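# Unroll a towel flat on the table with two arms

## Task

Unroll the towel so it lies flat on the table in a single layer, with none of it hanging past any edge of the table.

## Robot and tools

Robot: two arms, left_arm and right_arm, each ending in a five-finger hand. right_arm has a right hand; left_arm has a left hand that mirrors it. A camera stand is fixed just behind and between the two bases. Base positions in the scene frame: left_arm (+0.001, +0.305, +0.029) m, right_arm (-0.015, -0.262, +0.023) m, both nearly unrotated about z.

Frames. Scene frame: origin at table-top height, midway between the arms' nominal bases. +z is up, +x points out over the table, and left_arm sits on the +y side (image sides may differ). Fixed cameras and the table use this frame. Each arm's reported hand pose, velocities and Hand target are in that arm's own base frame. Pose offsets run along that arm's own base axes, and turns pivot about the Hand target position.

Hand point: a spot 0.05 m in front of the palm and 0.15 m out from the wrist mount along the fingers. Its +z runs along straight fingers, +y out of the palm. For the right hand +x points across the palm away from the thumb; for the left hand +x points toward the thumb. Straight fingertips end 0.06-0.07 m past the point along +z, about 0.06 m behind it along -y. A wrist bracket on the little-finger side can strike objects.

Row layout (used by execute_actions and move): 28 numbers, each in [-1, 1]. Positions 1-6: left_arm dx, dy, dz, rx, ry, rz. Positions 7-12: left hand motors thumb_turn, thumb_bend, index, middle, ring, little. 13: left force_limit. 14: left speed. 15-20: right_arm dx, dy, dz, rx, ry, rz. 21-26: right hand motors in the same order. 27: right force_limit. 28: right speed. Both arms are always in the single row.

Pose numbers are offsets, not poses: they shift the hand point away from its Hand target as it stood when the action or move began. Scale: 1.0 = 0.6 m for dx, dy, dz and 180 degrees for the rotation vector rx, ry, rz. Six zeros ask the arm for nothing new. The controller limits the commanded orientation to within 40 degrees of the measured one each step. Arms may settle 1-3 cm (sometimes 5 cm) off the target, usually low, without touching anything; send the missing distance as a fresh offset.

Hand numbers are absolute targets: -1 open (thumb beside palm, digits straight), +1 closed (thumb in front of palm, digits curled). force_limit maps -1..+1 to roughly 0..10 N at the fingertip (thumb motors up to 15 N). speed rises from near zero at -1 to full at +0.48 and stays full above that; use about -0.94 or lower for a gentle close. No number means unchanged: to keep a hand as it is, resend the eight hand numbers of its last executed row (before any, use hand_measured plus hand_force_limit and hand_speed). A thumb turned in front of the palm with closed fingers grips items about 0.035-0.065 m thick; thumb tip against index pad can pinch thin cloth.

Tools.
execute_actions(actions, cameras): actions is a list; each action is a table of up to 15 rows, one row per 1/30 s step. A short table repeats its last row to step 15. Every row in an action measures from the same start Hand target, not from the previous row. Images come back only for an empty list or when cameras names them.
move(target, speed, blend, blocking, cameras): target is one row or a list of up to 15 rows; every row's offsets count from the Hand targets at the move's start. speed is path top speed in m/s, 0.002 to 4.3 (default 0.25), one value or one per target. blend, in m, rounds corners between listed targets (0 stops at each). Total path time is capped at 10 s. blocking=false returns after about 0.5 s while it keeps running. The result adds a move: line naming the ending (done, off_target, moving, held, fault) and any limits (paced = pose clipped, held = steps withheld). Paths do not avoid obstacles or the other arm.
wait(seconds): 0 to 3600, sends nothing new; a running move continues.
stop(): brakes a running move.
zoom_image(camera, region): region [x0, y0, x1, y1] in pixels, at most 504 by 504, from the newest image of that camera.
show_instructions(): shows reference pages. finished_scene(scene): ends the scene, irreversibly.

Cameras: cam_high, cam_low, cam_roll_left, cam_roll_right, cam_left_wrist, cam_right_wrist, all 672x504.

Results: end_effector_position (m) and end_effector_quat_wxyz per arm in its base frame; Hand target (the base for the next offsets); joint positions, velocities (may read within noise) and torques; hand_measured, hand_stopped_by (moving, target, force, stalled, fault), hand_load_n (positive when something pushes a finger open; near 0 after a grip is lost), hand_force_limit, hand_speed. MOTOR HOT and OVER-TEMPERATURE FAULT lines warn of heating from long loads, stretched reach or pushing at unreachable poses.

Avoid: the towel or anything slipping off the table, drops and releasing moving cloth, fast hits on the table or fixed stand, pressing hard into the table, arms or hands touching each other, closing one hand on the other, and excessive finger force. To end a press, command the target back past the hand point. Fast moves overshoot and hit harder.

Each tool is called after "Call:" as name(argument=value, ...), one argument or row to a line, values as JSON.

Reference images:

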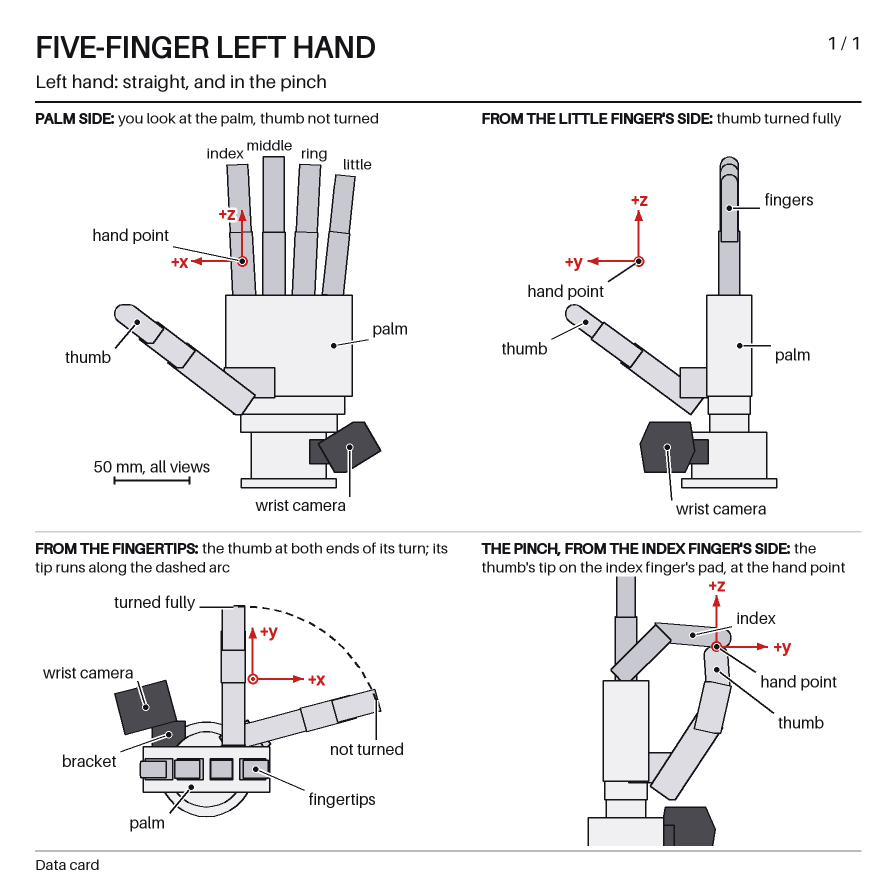

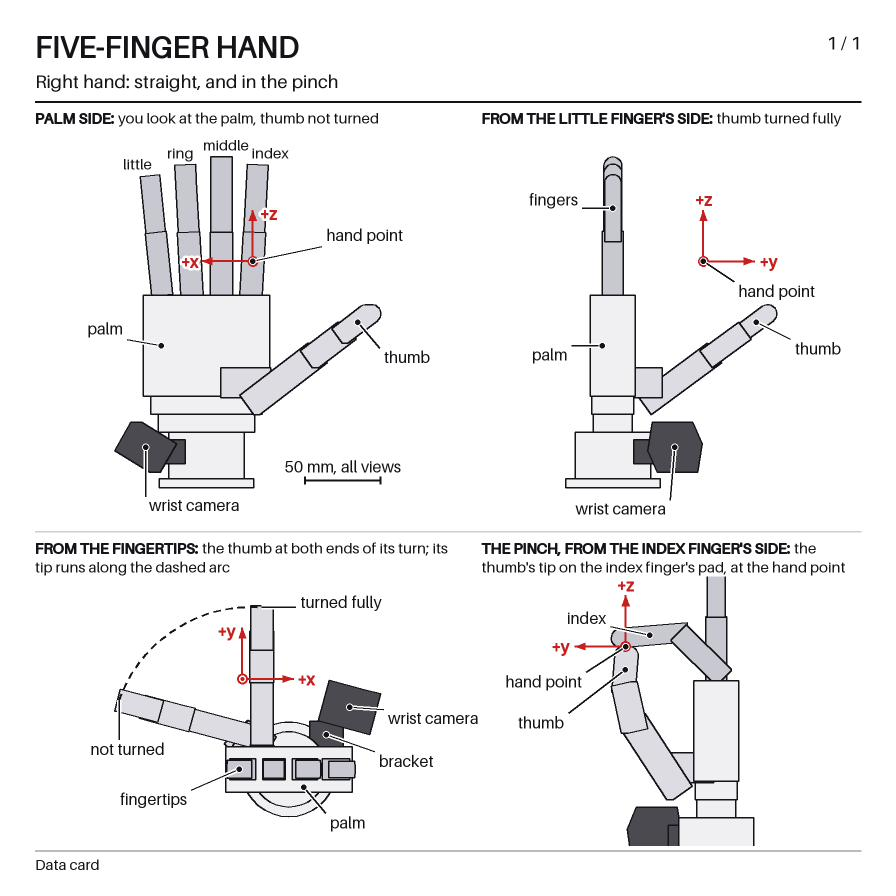

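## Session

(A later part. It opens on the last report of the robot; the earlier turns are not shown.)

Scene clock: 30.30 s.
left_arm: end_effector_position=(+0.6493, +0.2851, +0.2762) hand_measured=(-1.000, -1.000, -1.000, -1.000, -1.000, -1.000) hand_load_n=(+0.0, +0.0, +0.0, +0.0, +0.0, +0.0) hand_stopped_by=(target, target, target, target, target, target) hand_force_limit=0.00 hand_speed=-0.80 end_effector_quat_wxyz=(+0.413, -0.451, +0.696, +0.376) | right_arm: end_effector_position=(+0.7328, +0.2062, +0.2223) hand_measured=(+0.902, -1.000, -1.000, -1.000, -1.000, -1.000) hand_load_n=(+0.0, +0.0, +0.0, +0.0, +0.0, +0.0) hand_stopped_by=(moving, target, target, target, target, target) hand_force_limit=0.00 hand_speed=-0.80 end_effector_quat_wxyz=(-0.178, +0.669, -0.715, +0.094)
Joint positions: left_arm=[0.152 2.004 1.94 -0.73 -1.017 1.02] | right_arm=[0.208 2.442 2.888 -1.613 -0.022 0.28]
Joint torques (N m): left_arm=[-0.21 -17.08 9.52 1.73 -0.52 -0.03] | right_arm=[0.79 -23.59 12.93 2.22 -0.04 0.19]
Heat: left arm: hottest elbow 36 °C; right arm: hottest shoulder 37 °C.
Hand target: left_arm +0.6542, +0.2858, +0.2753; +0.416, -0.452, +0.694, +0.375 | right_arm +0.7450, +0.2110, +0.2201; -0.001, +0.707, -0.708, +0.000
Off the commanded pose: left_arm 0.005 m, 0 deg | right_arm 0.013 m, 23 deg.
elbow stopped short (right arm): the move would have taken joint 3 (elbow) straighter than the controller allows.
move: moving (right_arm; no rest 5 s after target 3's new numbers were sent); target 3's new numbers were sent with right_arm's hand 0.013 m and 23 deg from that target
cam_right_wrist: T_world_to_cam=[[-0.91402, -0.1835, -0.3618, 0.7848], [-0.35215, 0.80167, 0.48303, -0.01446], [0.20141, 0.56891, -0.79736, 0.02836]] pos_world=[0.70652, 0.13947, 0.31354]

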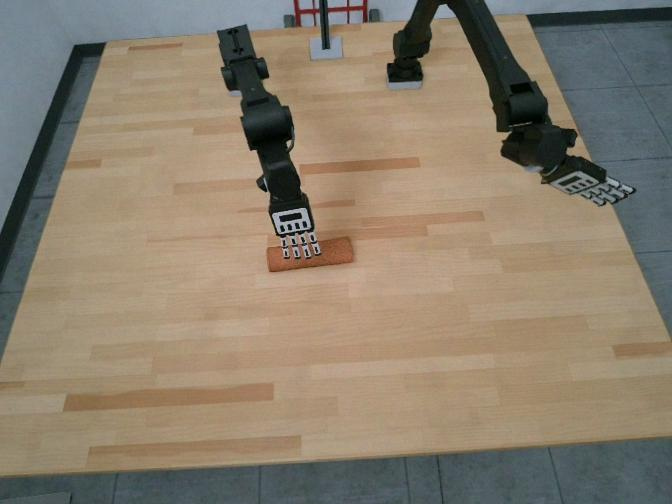

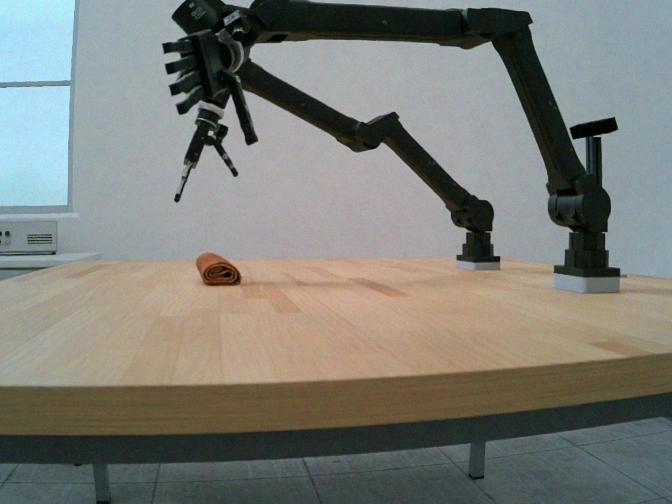

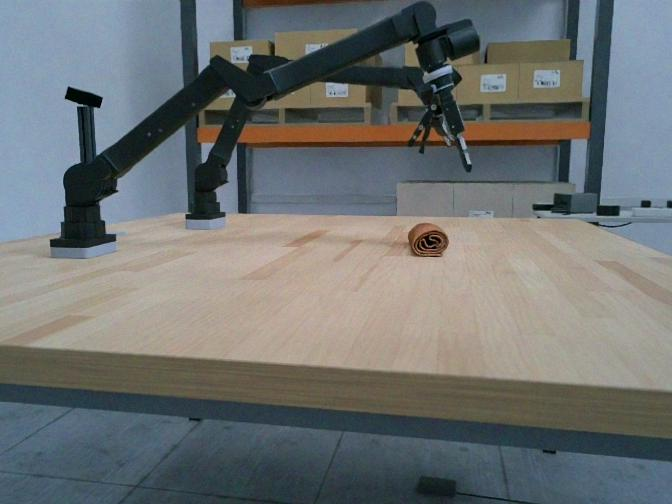

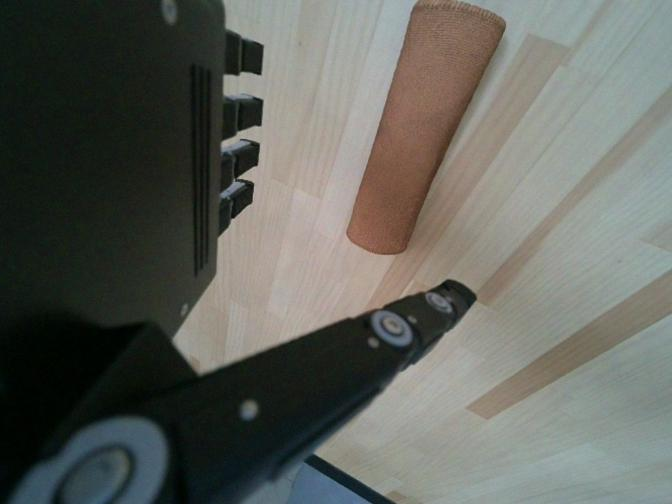

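Call:
move(
  target=[
    [0,0,0,0,0,0,-1,-1,-1,-1,-1,-1,0,-0.8,-0.0667,0.004,-0.05,0,-0.111,0,1,-1,-1,-1,-1,-1,0,-0.8],
    [0,0,0,0,0,0,-1,-1,-1,-1,-1,-1,0,-0.8,-0.0667,0.004,-0.2668,0,-0.111,0,1,-1,-1,-1,-1,-1,0,-0.8],
  ],
  cameras=["cam_high","cam_roll_left","cam_roll_right","cam_right_wrist"],
)

Call:
zoom_image(
  camera="cam_roll_right",
  region=[380, 180, 500, 270],
)

Scene clock: 33.80 s.
left_arm: end_effector_position=(+0.6493, +0.2851, +0.2762) hand_measured=(-1.000, -1.000, -1.000, -1.000, -1.000, -1.000) hand_load_n=(+0.0, +0.0, +0.0, +0.0, +0.0, +0.0) hand_stopped_by=(target, target, target, target, target, target) hand_force_limit=0.00 hand_speed=-0.80 end_effector_quat_wxyz=(+0.413, -0.451, +0.696, +0.376) | right_arm: end_effector_position=(+0.7034, +0.2143, +0.0680) hand_measured=(+1.000, -1.000, -1.000, -1.000, -1.000, -1.000) hand_load_n=(+0.0, +0.0, +0.0, +0.0, +0.0, +0.0) hand_stopped_by=(target, target, target, target, target, target) hand_force_limit=0.00 hand_speed=-0.80 end_effector_quat_wxyz=(-0.124, +0.692, -0.701, +0.121)
Joint positions: left_arm=[0.152 2.004 1.94 -0.73 -1.017 1.02] | right_arm=[0.258 2.25 2.141 -1.123 0.085 0.256]
Joint torques (N m): left_arm=[-0.15 -17.08 9.54 1.74 -0.52 -0.03] | right_arm=[0.5 -23.88 9.36 2.06 0.04 -0.05]
Heat: left arm: hottest elbow 37 °C; right arm: hottest shoulder 38 °C.
Hand target: left_arm +0.6542, +0.2858, +0.2753; +0.416, -0.452, +0.694, +0.375 | right_arm +0.7050, +0.2136, +0.0601; -0.124, +0.696, -0.697, +0.123
Off the commanded pose: left_arm 0.005 m, 0 deg | right_arm 0.008 m, 1 deg.
move: done
cam_right_wrist: T_world_to_cam=[[-0.92014, -0.25356, -0.2984, 0.71851], [-0.3614, 0.84326, 0.39788, 0.04651], [0.15074, 0.47394, -0.86756, -0.03251]] pos_world=[0.68284, 0.15838, 0.16769]

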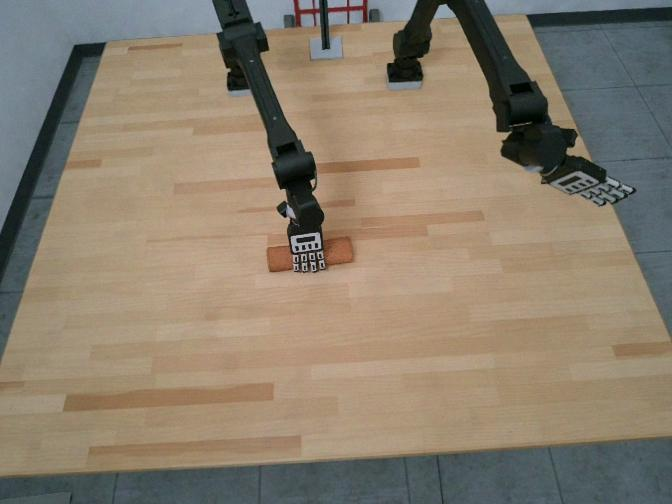

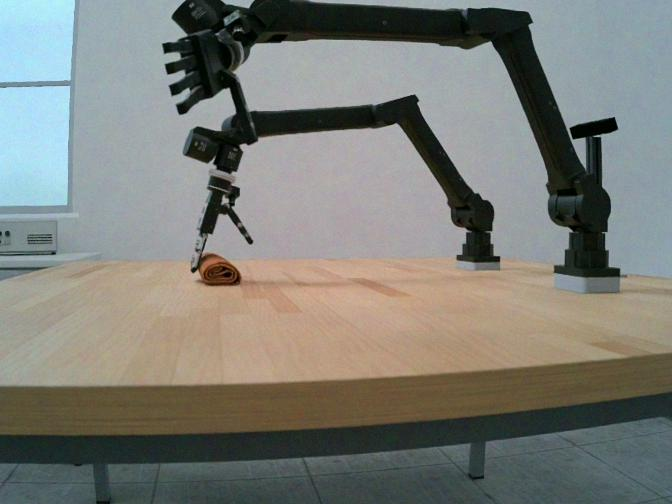

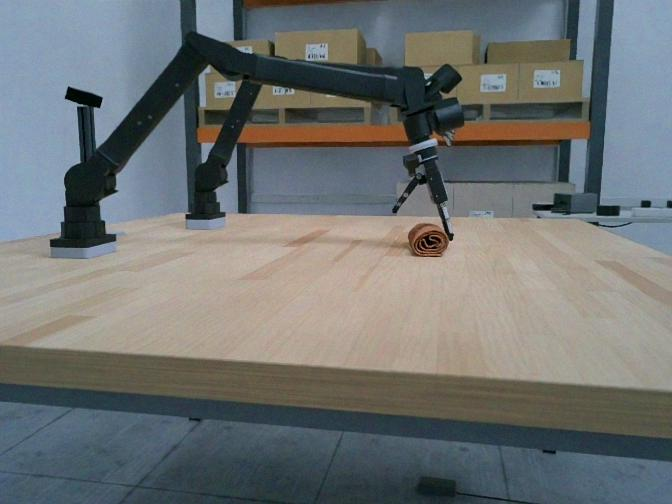

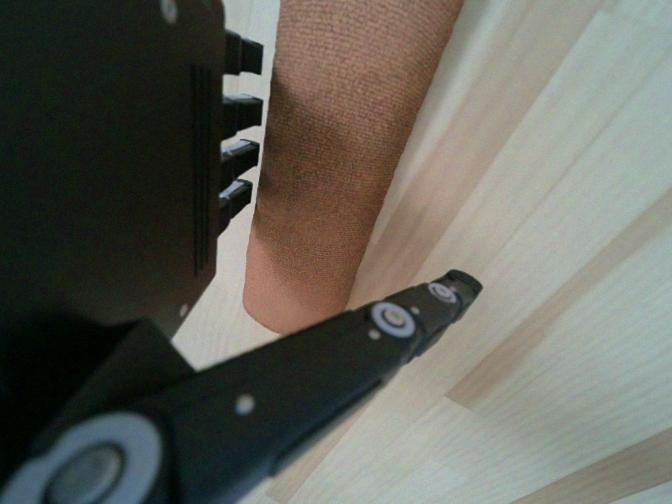

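Scaled by 4.200.

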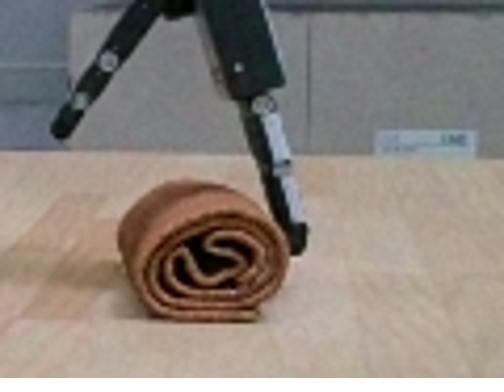

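Call:
move(
  target=[
    [0,0,0,0,0,0,-1,-1,-1,-1,-1,-1,0,-0.8,0,0,-0.025,0,0,0,1,-1,-1,-1,-1,-1,0,-0.8],
    [0,0,0,0,0,0,-1,-1,-1,-1,-1,-1,0,-0.8,-0.1,0.005,-0.025,0,0,0,1,-1,-1,-1,-1,-1,0,-0.8],
  ],
  speed=0.08,
  cameras=["cam_high","cam_low","cam_roll_left","cam_roll_right"],
)

Call:
zoom_image(
  camera="cam_roll_right",
  region=[350, 180, 470, 270],
)

Call:
zoom_image(
  camera="cam_roll_left",
  region=[180, 210, 300, 300],
)

Scene clock: 35.87 s.
left_arm: end_effector_position=(+0.6493, +0.2851, +0.2762) hand_measured=(-1.000, -1.000, -1.000, -1.000, -1.000, -1.000) hand_load_n=(+0.0, +0.0, +0.0, +0.0, +0.0, +0.0) hand_stopped_by=(target, target, target, target, target, target) hand_force_limit=0.00 hand_speed=-0.80 end_effector_quat_wxyz=(+0.413, -0.451, +0.696, +0.376) | right_arm: end_effector_position=(+0.6473, +0.2086, +0.0455) hand_measured=(+1.000, -1.000, -1.000, -1.000, -1.000, -1.000) hand_load_n=(+0.0, +0.0, +0.0, +0.0, +0.0, +0.0) hand_stopped_by=(target, target, target, target, target, target) hand_force_limit=0.00 hand_speed=-0.80 end_effector_quat_wxyz=(-0.118, +0.697, -0.696, +0.122)
Joint positions: left_arm=[0.152 2.004 1.94 -0.73 -1.017 1.02] | right_arm=[0.274 2.101 1.826 -0.967 0.095 0.256]
Joint torques (N m): left_arm=[-0.15 -17.2 9.52 1.74 -0.52 -0.03] | right_arm=[1.38 -22.65 8.34 2 -0.02 0.18]
Heat: left arm: hottest elbow 37 °C; right arm: hottest shoulder 39 °C.
Hand target: left_arm +0.6542, +0.2858, +0.2753; +0.416, -0.452, +0.694, +0.375 | right_arm +0.6450, +0.2167, +0.0449; -0.124, +0.696, -0.697, +0.123
Off the commanded pose: left_arm 0.005 m, 0 deg | right_arm 0.008 m, 1 deg.
move: done

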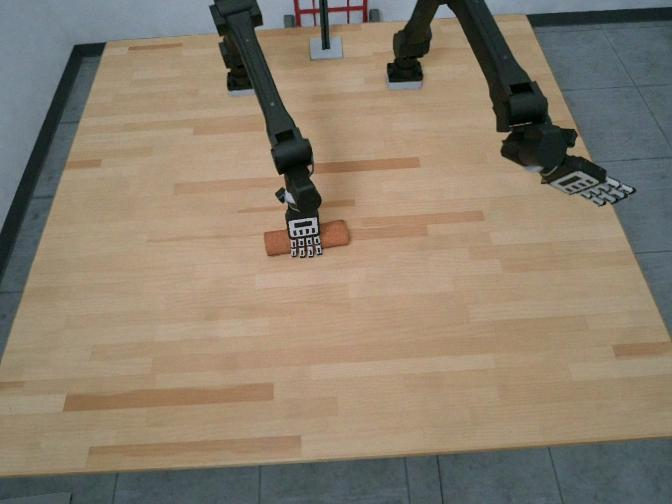

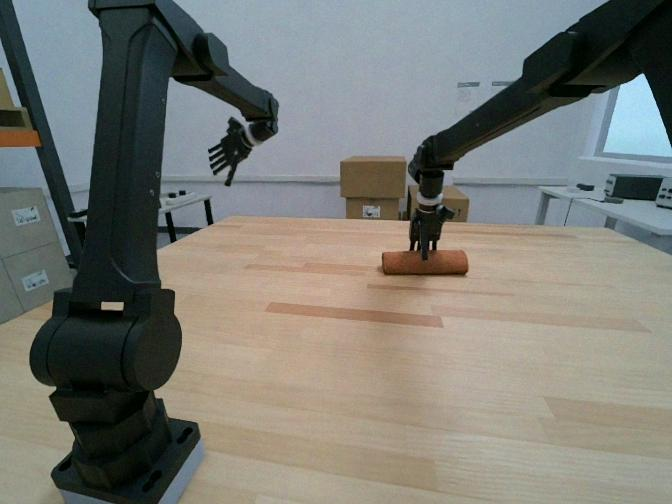

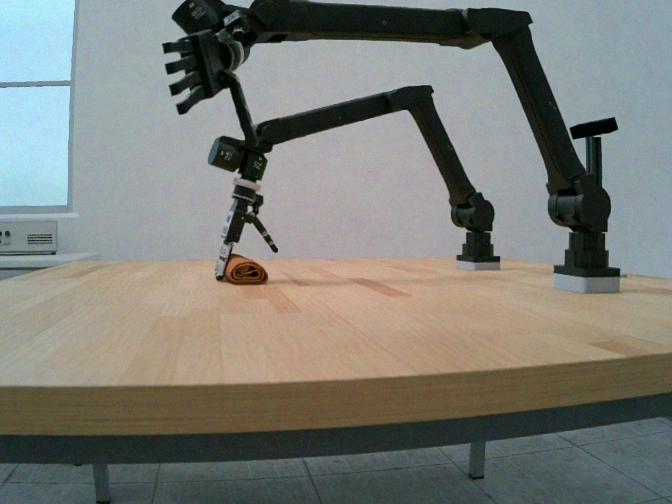

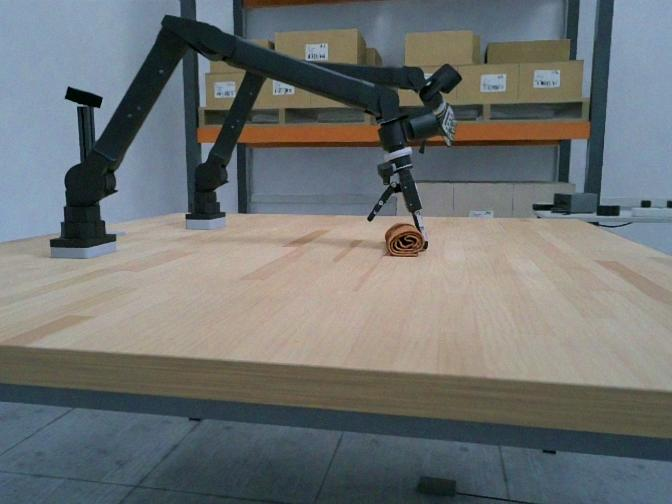

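Scaled by 4.200.

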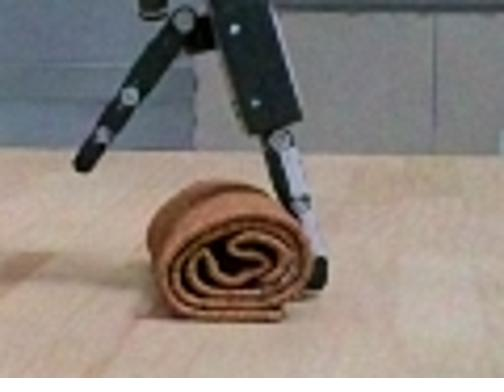

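Scaled by 4.200.

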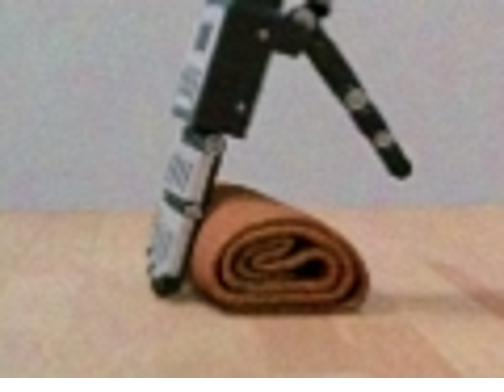

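Call:
move(
  target=[
    [0,0,0,0,0,0,-1,-1,-1,-1,-1,-1,0,-0.8,0.03,0,0.02,0,0,0,1,-1,-1,-1,-1,-1,0,-0.8],
    [0,0,0,0,0,0,-1,-1,-1,-1,-1,-1,0,-0.8,0.03,0,0.2,0,0,0,-1,-1,-1,-1,-1,-1,0,-0.8],
    [0,0,0,0,0,0,-1,-1,-1,-1,-1,-1,0,-0.8,-0.031,0,0.2,0,-0.2222,0,-1,-1,-1,-1,-1,-1,0,-0.8],
    [0,0,0,0,0,0,-1,-1,-1,-1,-1,-1,0,-0.8,-0.031,0,0.05,0,-0.2222,0,-1,-1,-1,-1,-1,-1,0,-0.8],
  ],
  cameras=["cam_high","cam_low","cam_roll_left","cam_roll_right"],
)

Call:
zoom_image(
  camera="cam_roll_right",
  region=[330, 160, 470, 270],
)

Scene clock: 44.87 s.
left_arm: end_effector_position=(+0.6493, +0.2851, +0.2762) hand_measured=(-1.000, -1.000, -1.000, -1.000, -1.000, -1.000) hand_load_n=(+0.0, +0.0, +0.0, +0.0, +0.0, +0.0) hand_stopped_by=(target, target, target, target, target, target) hand_force_limit=0.00 hand_speed=-0.80 end_effector_quat_wxyz=(+0.413, -0.451, +0.696, +0.376) | right_arm: end_effector_position=(+0.6570, +0.2115, +0.1568) hand_measured=(-0.902, -1.000, -1.000, -1.000, -1.000, -1.000) hand_load_n=(+0.0, +0.0, +0.0, +0.0, +0.0, +0.0) hand_stopped_by=(moving, target, target, target, target, target) hand_force_limit=0.00 hand_speed=-0.80 end_effector_quat_wxyz=(-0.117, +0.698, -0.696, +0.121)
Joint positions: left_arm=[0.152 2.004 1.94 -0.73 -1.017 1.02] | right_arm=[0.274 2.09 2.102 -1.257 0.095 0.256]
Joint torques (N m): left_arm=[-0.09 -17.14 9.52 1.73 -0.52 -0.03] | right_arm=[0.79 -21.83 13.26 0.66 -0.08 0.12]
Heat: left arm: hottest elbow 38 °C; right arm: hottest shoulder 40 °C.
Hand target: left_arm +0.6542, +0.2858, +0.2753; +0.416, -0.452, +0.694, +0.375 | right_arm +0.6630, +0.2167, +0.1651; -0.124, +0.696, -0.697, +0.123 (not the last commanded pose)
Off the commanded pose: left_arm 0.005 m, 0 deg | right_arm 0.088 m, 41 deg.
move: moving (right_arm; no rest 5 s after target 2's new numbers were sent); path passed 2 of 4 targets; target 2's new numbers were sent with right_arm's hand 0.011 m and 1 deg from that target

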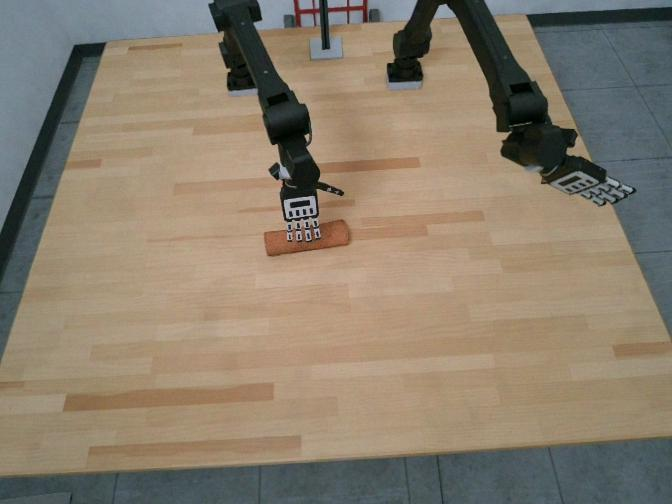

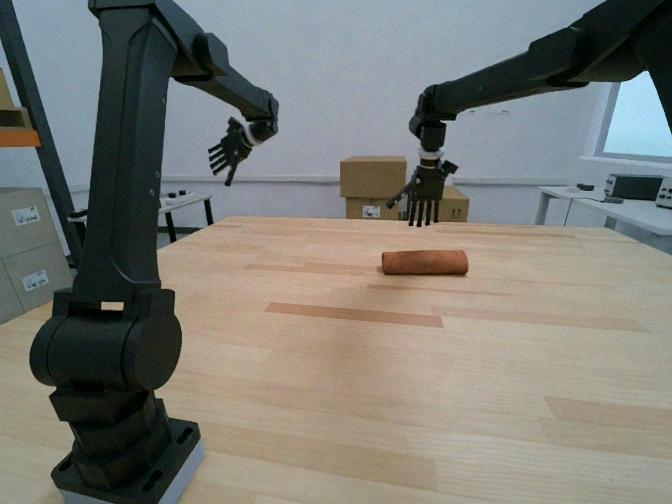

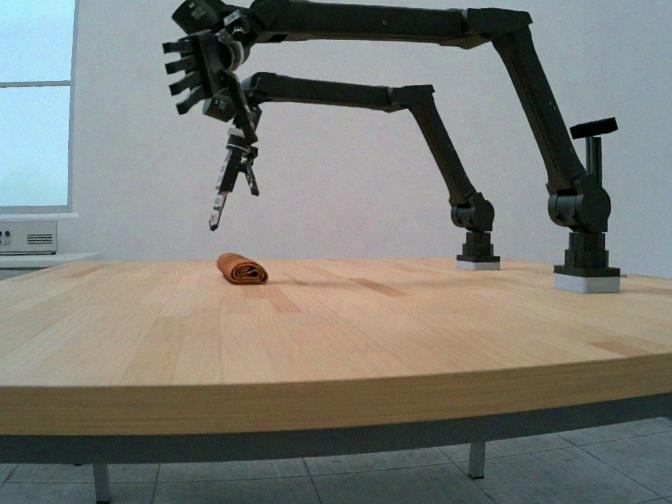

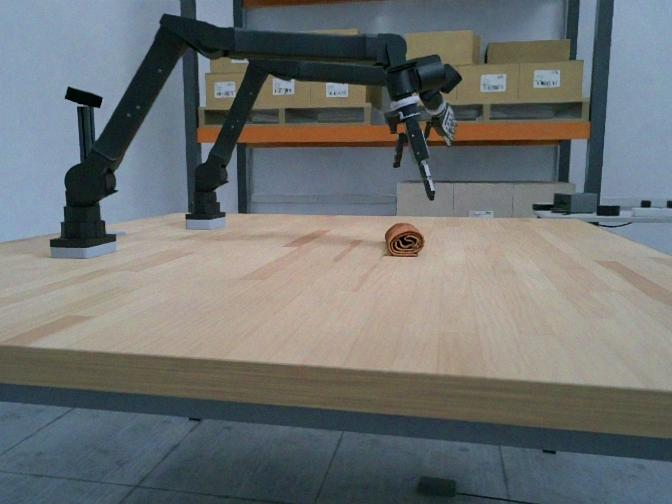

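Scaled by 3.600.

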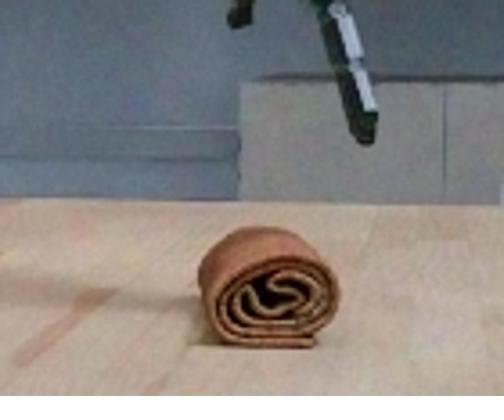

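Call:
move(
  target=[
    [0,0,0,0,0,0,-1,-1,-1,-1,-1,-1,0,-0.8,-0.061,0,0,0,-0.2222,0,-1,-1,-1,-1,-1,-1,0,-0.3],
    [0,0,0,0,0,0,-1,-1,-1,-1,-1,-1,0,-0.8,-0.061,0,-0.16,0,-0.2222,0,-1,-1,-1,-1,-1,-1,0,-0.3],
  ],
  cameras=["cam_high","cam_low","cam_roll_left","cam_roll_right"],
)

Call:
zoom_image(
  camera="cam_roll_right",
  region=[330, 160, 470, 270],
)

Scene clock: 48.17 s.
left_arm: end_effector_position=(+0.6493, +0.2851, +0.2762) hand_measured=(-1.000, -1.000, -1.000, -1.000, -1.000, -1.000) hand_load_n=(+0.0, +0.0, +0.0, +0.0, +0.0, +0.0) hand_stopped_by=(target, target, target, target, target, target) hand_force_limit=0.00 hand_speed=-0.80 end_effector_quat_wxyz=(+0.413, -0.451, +0.696, +0.376) | right_arm: end_effector_position=(+0.6251, +0.2105, +0.0717) hand_measured=(-1.000, -1.000, -1.000, -1.000, -1.000, -1.000) hand_load_n=(+0.0, +0.0, +0.0, +0.0, +0.0, +0.0) hand_stopped_by=(target, target, target, target, target, target) hand_force_limit=0.00 hand_speed=-0.30 end_effector_quat_wxyz=(-0.351, +0.608, -0.620, +0.350)
Joint positions: left_arm=[0.152 2.004 1.94 -0.73 -1.017 1.02] | right_arm=[0.355 1.741 1.092 0.087 0.311 0.202]
Joint torques (N m): left_arm=[-0.09 -17.14 9.52 1.72 -0.52 -0.03] | right_arm=[1.32 -15.56 9.03 3.33 0.11 -0.05]
Heat: left arm: hottest elbow 38 °C; right arm: hottest shoulder 40 °C.
Hand target: left_arm +0.6542, +0.2858, +0.2753; +0.416, -0.452, +0.694, +0.375 | right_arm +0.6263, +0.2165, +0.0690; -0.354, +0.612, -0.612, +0.353
Off the commanded pose: left_arm 0.005 m, 0 deg | right_arm 0.007 m, 1 deg.
move: done

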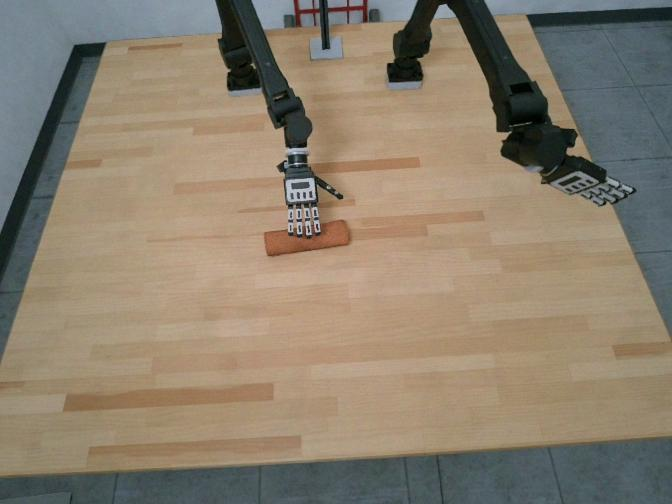

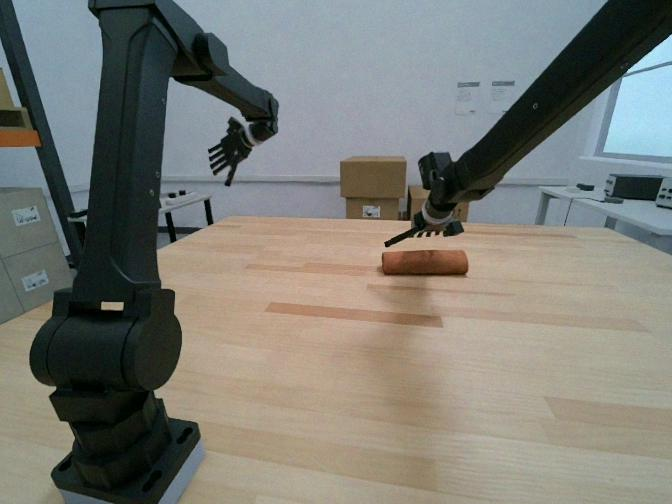

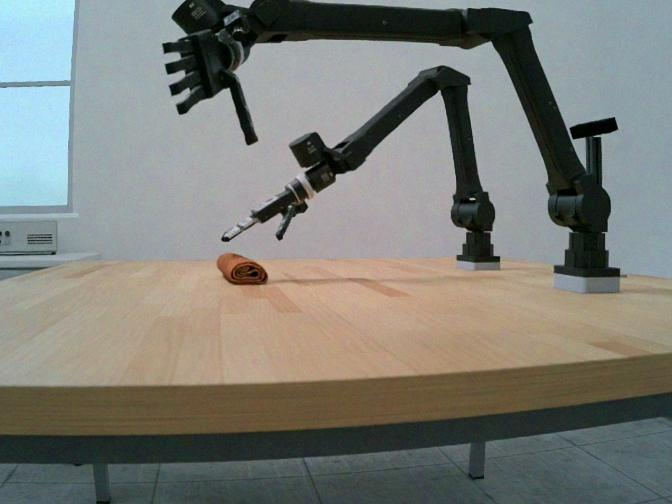

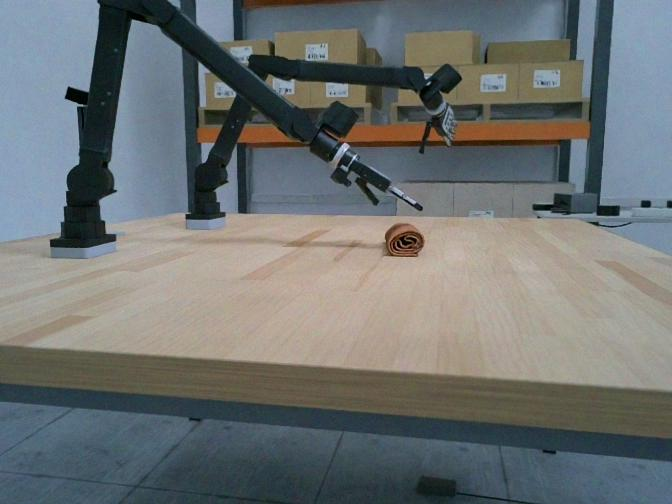

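Scaled by 3.600.

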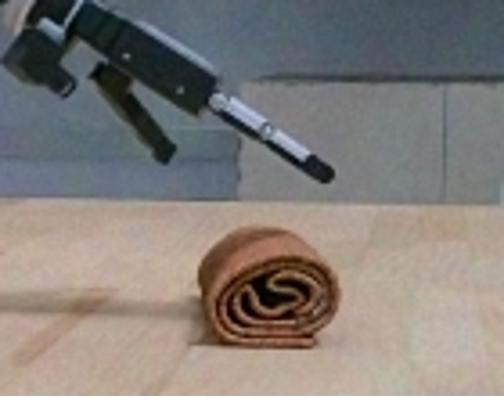

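Call:
move(
  target=[
    [0,0,0,0,0,0,-1,-1,-1,-1,-1,-1,0,-0.8,0.015,0,0,0,0,0,-1,-1,-1,-1,-1,-1,0,-0.3],
    [0,0,0,0,0,0,-1,-1,-1,-1,-1,-1,0,-0.8,0.015,0,-0.08,0,0,0,-1,-1,-1,-1,-1,-1,0,-0.3],
  ],
  speed=0.06,
  cameras=["cam_high","cam_roll_left","cam_roll_right"],
)

Call:
zoom_image(
  camera="cam_roll_right",
  region=[330, 160, 470, 270],
)

Scene clock: 50.20 s.
left_arm: end_effector_position=(+0.6493, +0.2851, +0.2762) hand_measured=(-1.000, -1.000, -1.000, -1.000, -1.000, -1.000) hand_load_n=(+0.0, +0.0, +0.0, +0.0, +0.0, +0.0) hand_stopped_by=(target, target, target, target, target, target) hand_force_limit=0.00 hand_speed=-0.80 end_effector_quat_wxyz=(+0.413, -0.451, +0.696, +0.376) | right_arm: end_effector_position=(+0.6387, +0.2157, +0.0403) hand_measured=(-1.000, -1.000, -1.000, -1.000, -1.000, -1.000) hand_load_n=(+0.0, +0.5, +0.0, +0.0, +0.0, +0.0) hand_stopped_by=(target, target, target, target, target, target) hand_force_limit=0.00 hand_speed=-0.30 end_effector_quat_wxyz=(-0.362, +0.603, -0.616, +0.355)
Joint positions: left_arm=[0.152 2.004 1.94 -0.73 -1.017 1.02] | right_arm=[0.355 1.825 1.092 0.198 0.309 0.199]
Joint torques (N m): left_arm=[-0.09 -17.14 9.54 1.72 -0.52 -0.03] | right_arm=[0.79 -15.21 7.65 3.4 -0.04 -0.05]
Heat: left arm: hottest elbow 38 °C; right arm: hottest shoulder 39 °C.
Hand target: left_arm +0.6542, +0.2858, +0.2753; +0.416, -0.452, +0.694, +0.375 | right_arm +0.6353, +0.2165, +0.0208; -0.354, +0.612, -0.612, +0.353
Off the commanded pose: left_arm 0.005 m, 0 deg | right_arm 0.020 m, 1 deg.
move: off_target (right_arm)

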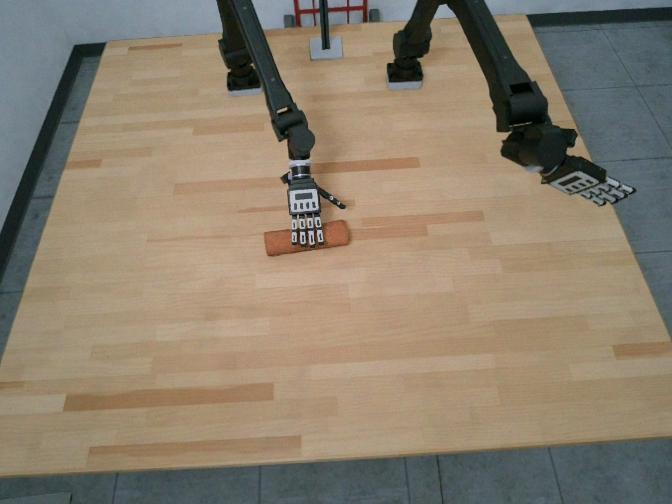

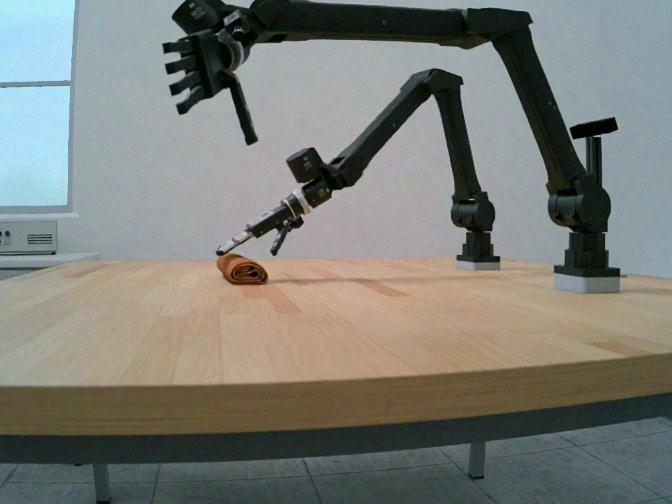

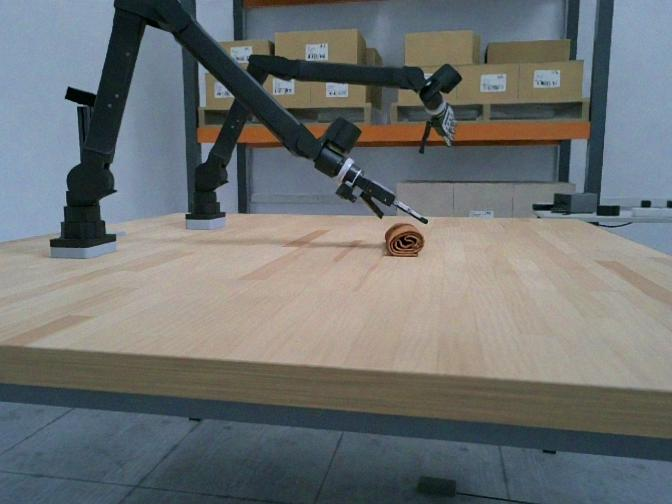

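Scaled by 3.600.

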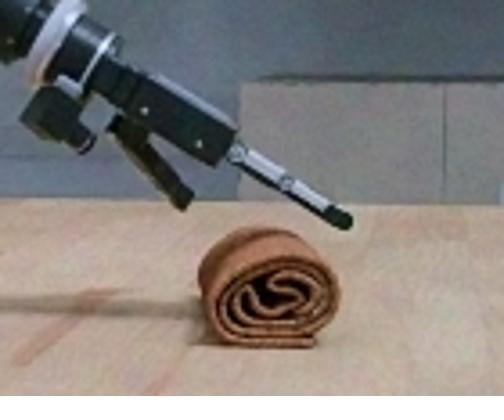

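Call:
zoom_image(
  camera="cam_roll_left",
  region=[190, 200, 330, 300],
)

Scaled by 3.600.

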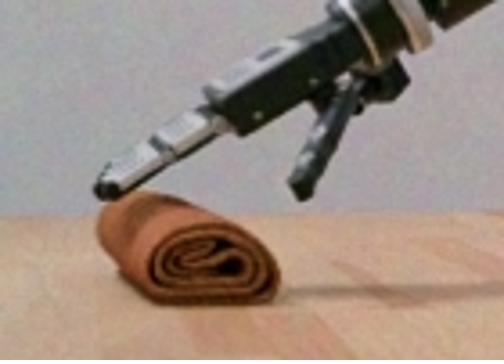

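Call:
move(
  target=[
    [0,0,0,0,0,0,-1,-1,-1,-1,-1,-1,0,-0.8,0,0,-0.05,0,0,0,-1,-1,-1,-1,-1,-1,0,-0.3],
  ],
  speed=0.06,
  cameras=["cam_roll_left","cam_roll_right"],
)

Call:
zoom_image(
  camera="cam_roll_right",
  region=[330, 160, 470, 270],
)

Scene clock: 51.53 s.
left_arm: end_effector_position=(+0.6493, +0.2851, +0.2762) hand_measured=(-1.000, -1.000, -1.000, -1.000, -1.000, -1.000) hand_load_n=(+0.0, +0.0, +0.0, +0.0, +0.0, +0.0) hand_stopped_by=(target, target, target, target, target, target) hand_force_limit=0.00 hand_speed=-0.80 end_effector_quat_wxyz=(+0.413, -0.451, +0.696, +0.376) | right_arm: end_effector_position=(+0.6407, +0.2164, +0.0139) hand_measured=(-1.000, -1.000, -1.000, -1.000, -1.000, -1.000) hand_load_n=(+0.0, +0.0, +0.0, +0.0, +0.0, +0.0) hand_stopped_by=(target, target, target, target, target, target) hand_force_limit=0.00 hand_speed=-0.30 end_effector_quat_wxyz=(-0.366, +0.601, -0.615, +0.357)
Joint positions: left_arm=[0.152 2.004 1.94 -0.73 -1.017 1.02] | right_arm=[0.355 1.88 1.078 0.276 0.309 0.198]
Joint torques (N m): left_arm=[-0.09 -17.14 9.52 1.74 -0.52 -0.03] | right_arm=[0.67 -15.21 7.27 3.19 -0.05 -0.04]
Heat: left arm: hottest elbow 38 °C; right arm: hottest shoulder 39 °C.
Hand target: left_arm +0.6542, +0.2858, +0.2753; +0.416, -0.452, +0.694, +0.375 | right_arm +0.6354, +0.2165, -0.0090; -0.354, +0.612, -0.612, +0.353
Off the commanded pose: left_arm 0.005 m, 0 deg | right_arm 0.024 m, 2 deg.
move: off_target (right_arm)

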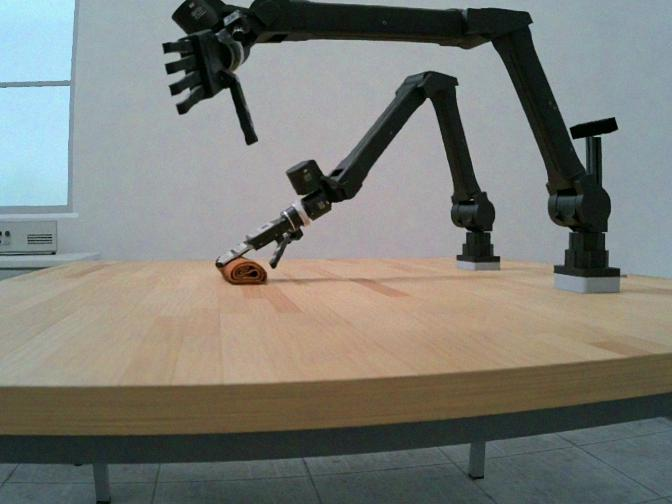

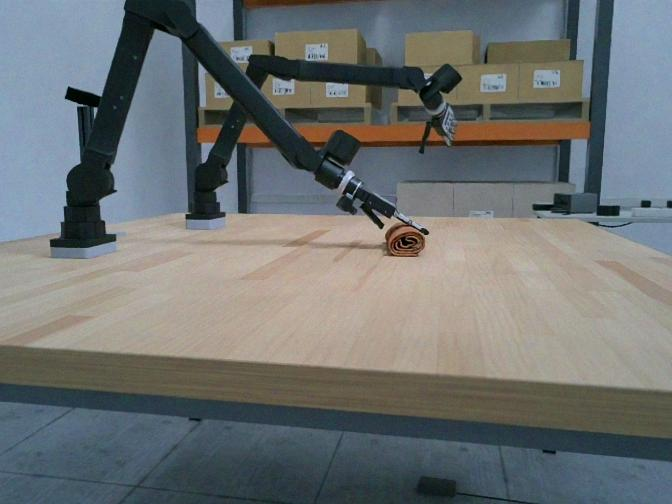

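Scaled by 3.600.

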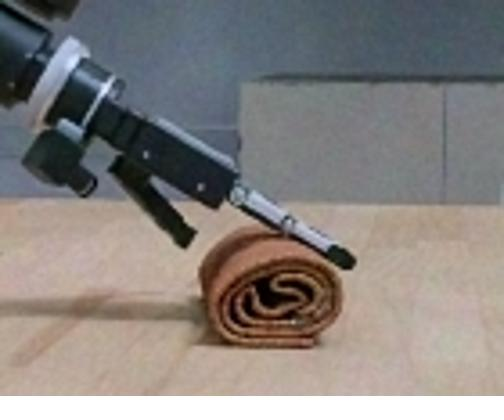

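Call:
move(
  target=[
    [0,0,0,0,0,0,-1,-1,-1,-1,-1,-1,0,-0.8,-0.1,0.005,-0.02,0,0,0,-1,-1,-1,-1,-1,-1,0,-0.3],
  ],
  speed=0.06,
  cameras=["cam_high","cam_roll_left","cam_roll_right"],
)

Call:
zoom_image(
  camera="cam_roll_right",
  region=[330, 160, 470, 270],
)

Call:
zoom_image(
  camera="cam_roll_left",
  region=[190, 200, 330, 300],
)

Scene clock: 53.20 s.
left_arm: end_effector_position=(+0.6493, +0.2851, +0.2762) hand_measured=(-1.000, -1.000, -1.000, -1.000, -1.000, -1.000) hand_load_n=(+0.0, +0.0, +0.0, +0.0, +0.0, +0.0) hand_stopped_by=(target, target, target, target, target, target) hand_force_limit=0.00 hand_speed=-0.80 end_effector_quat_wxyz=(+0.413, -0.451, +0.696, +0.376) | right_arm: end_effector_position=(+0.5937, +0.2167, +0.0046) hand_measured=(-1.000, -1.000, -1.000, -1.000, -1.000, -1.000) hand_load_n=(+0.0, +0.0, +0.0, +0.0, +0.0, +0.0) hand_stopped_by=(target, target, target, target, target, target) hand_force_limit=0.00 hand_speed=-0.30 end_effector_quat_wxyz=(-0.370, +0.599, -0.608, +0.367)
Joint positions: left_arm=[0.152 2.004 1.94 -0.73 -1.017 1.02] | right_arm=[0.394 1.821 0.926 0.388 0.352 0.201]
Joint torques (N m): left_arm=[-0.09 -17.08 9.52 1.72 -0.52 -0.03] | right_arm=[1.67 -14.56 5.03 2.25 -0.02 0.18]
Heat: left arm: hottest elbow 39 °C; right arm: hottest shoulder 39 °C.
Hand target: left_arm +0.6542, +0.2858, +0.2753; +0.416, -0.452, +0.694, +0.375 | right_arm +0.5752, +0.2196, -0.0212; -0.354, +0.612, -0.612, +0.353
Off the commanded pose: left_arm 0.005 m, 0 deg | right_arm 0.032 m, 3 deg.
move: off_target (right_arm)

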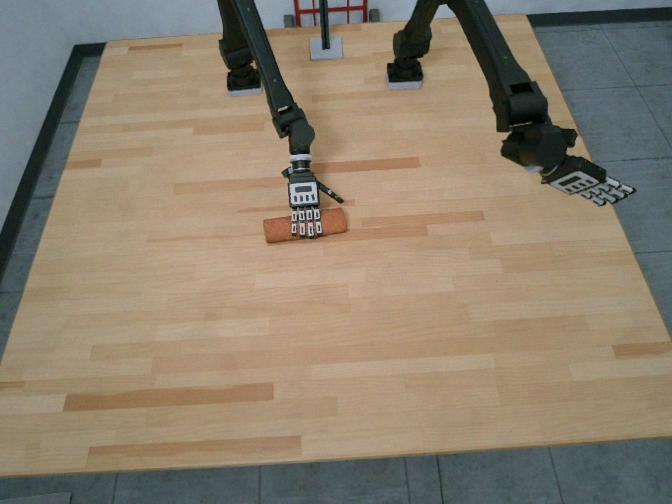

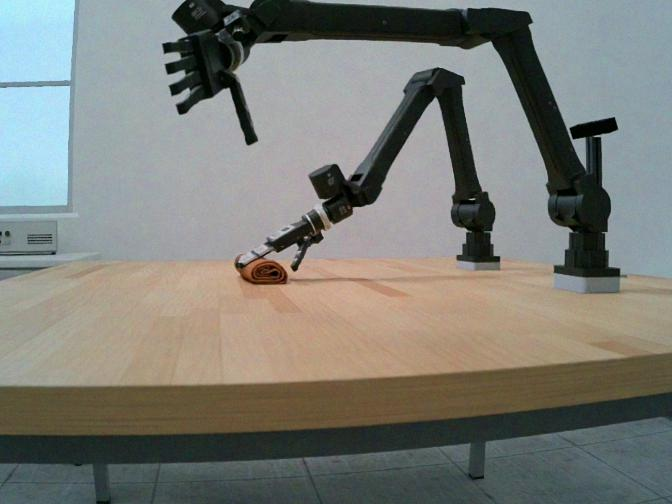

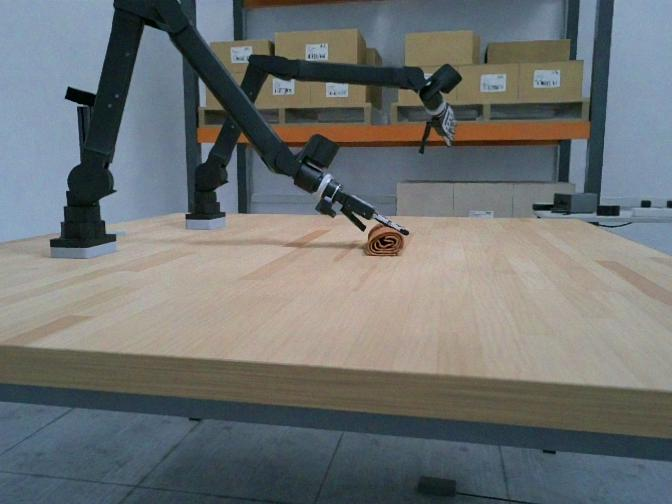

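Scaled by 3.600.

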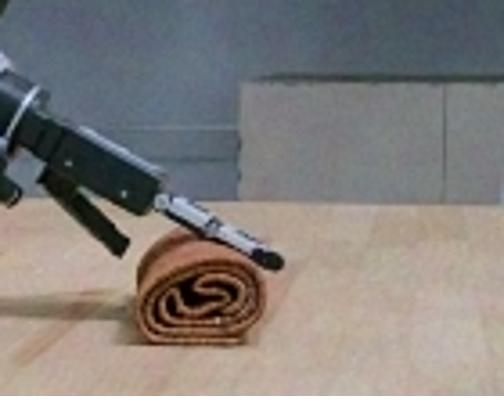

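Scaled by 3.600.

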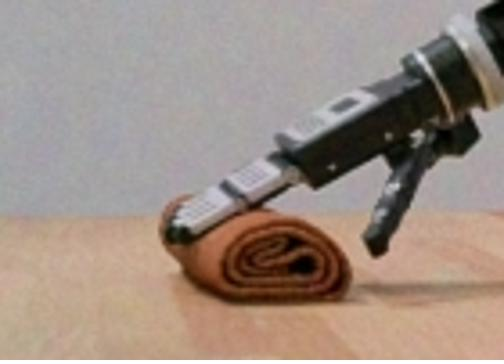

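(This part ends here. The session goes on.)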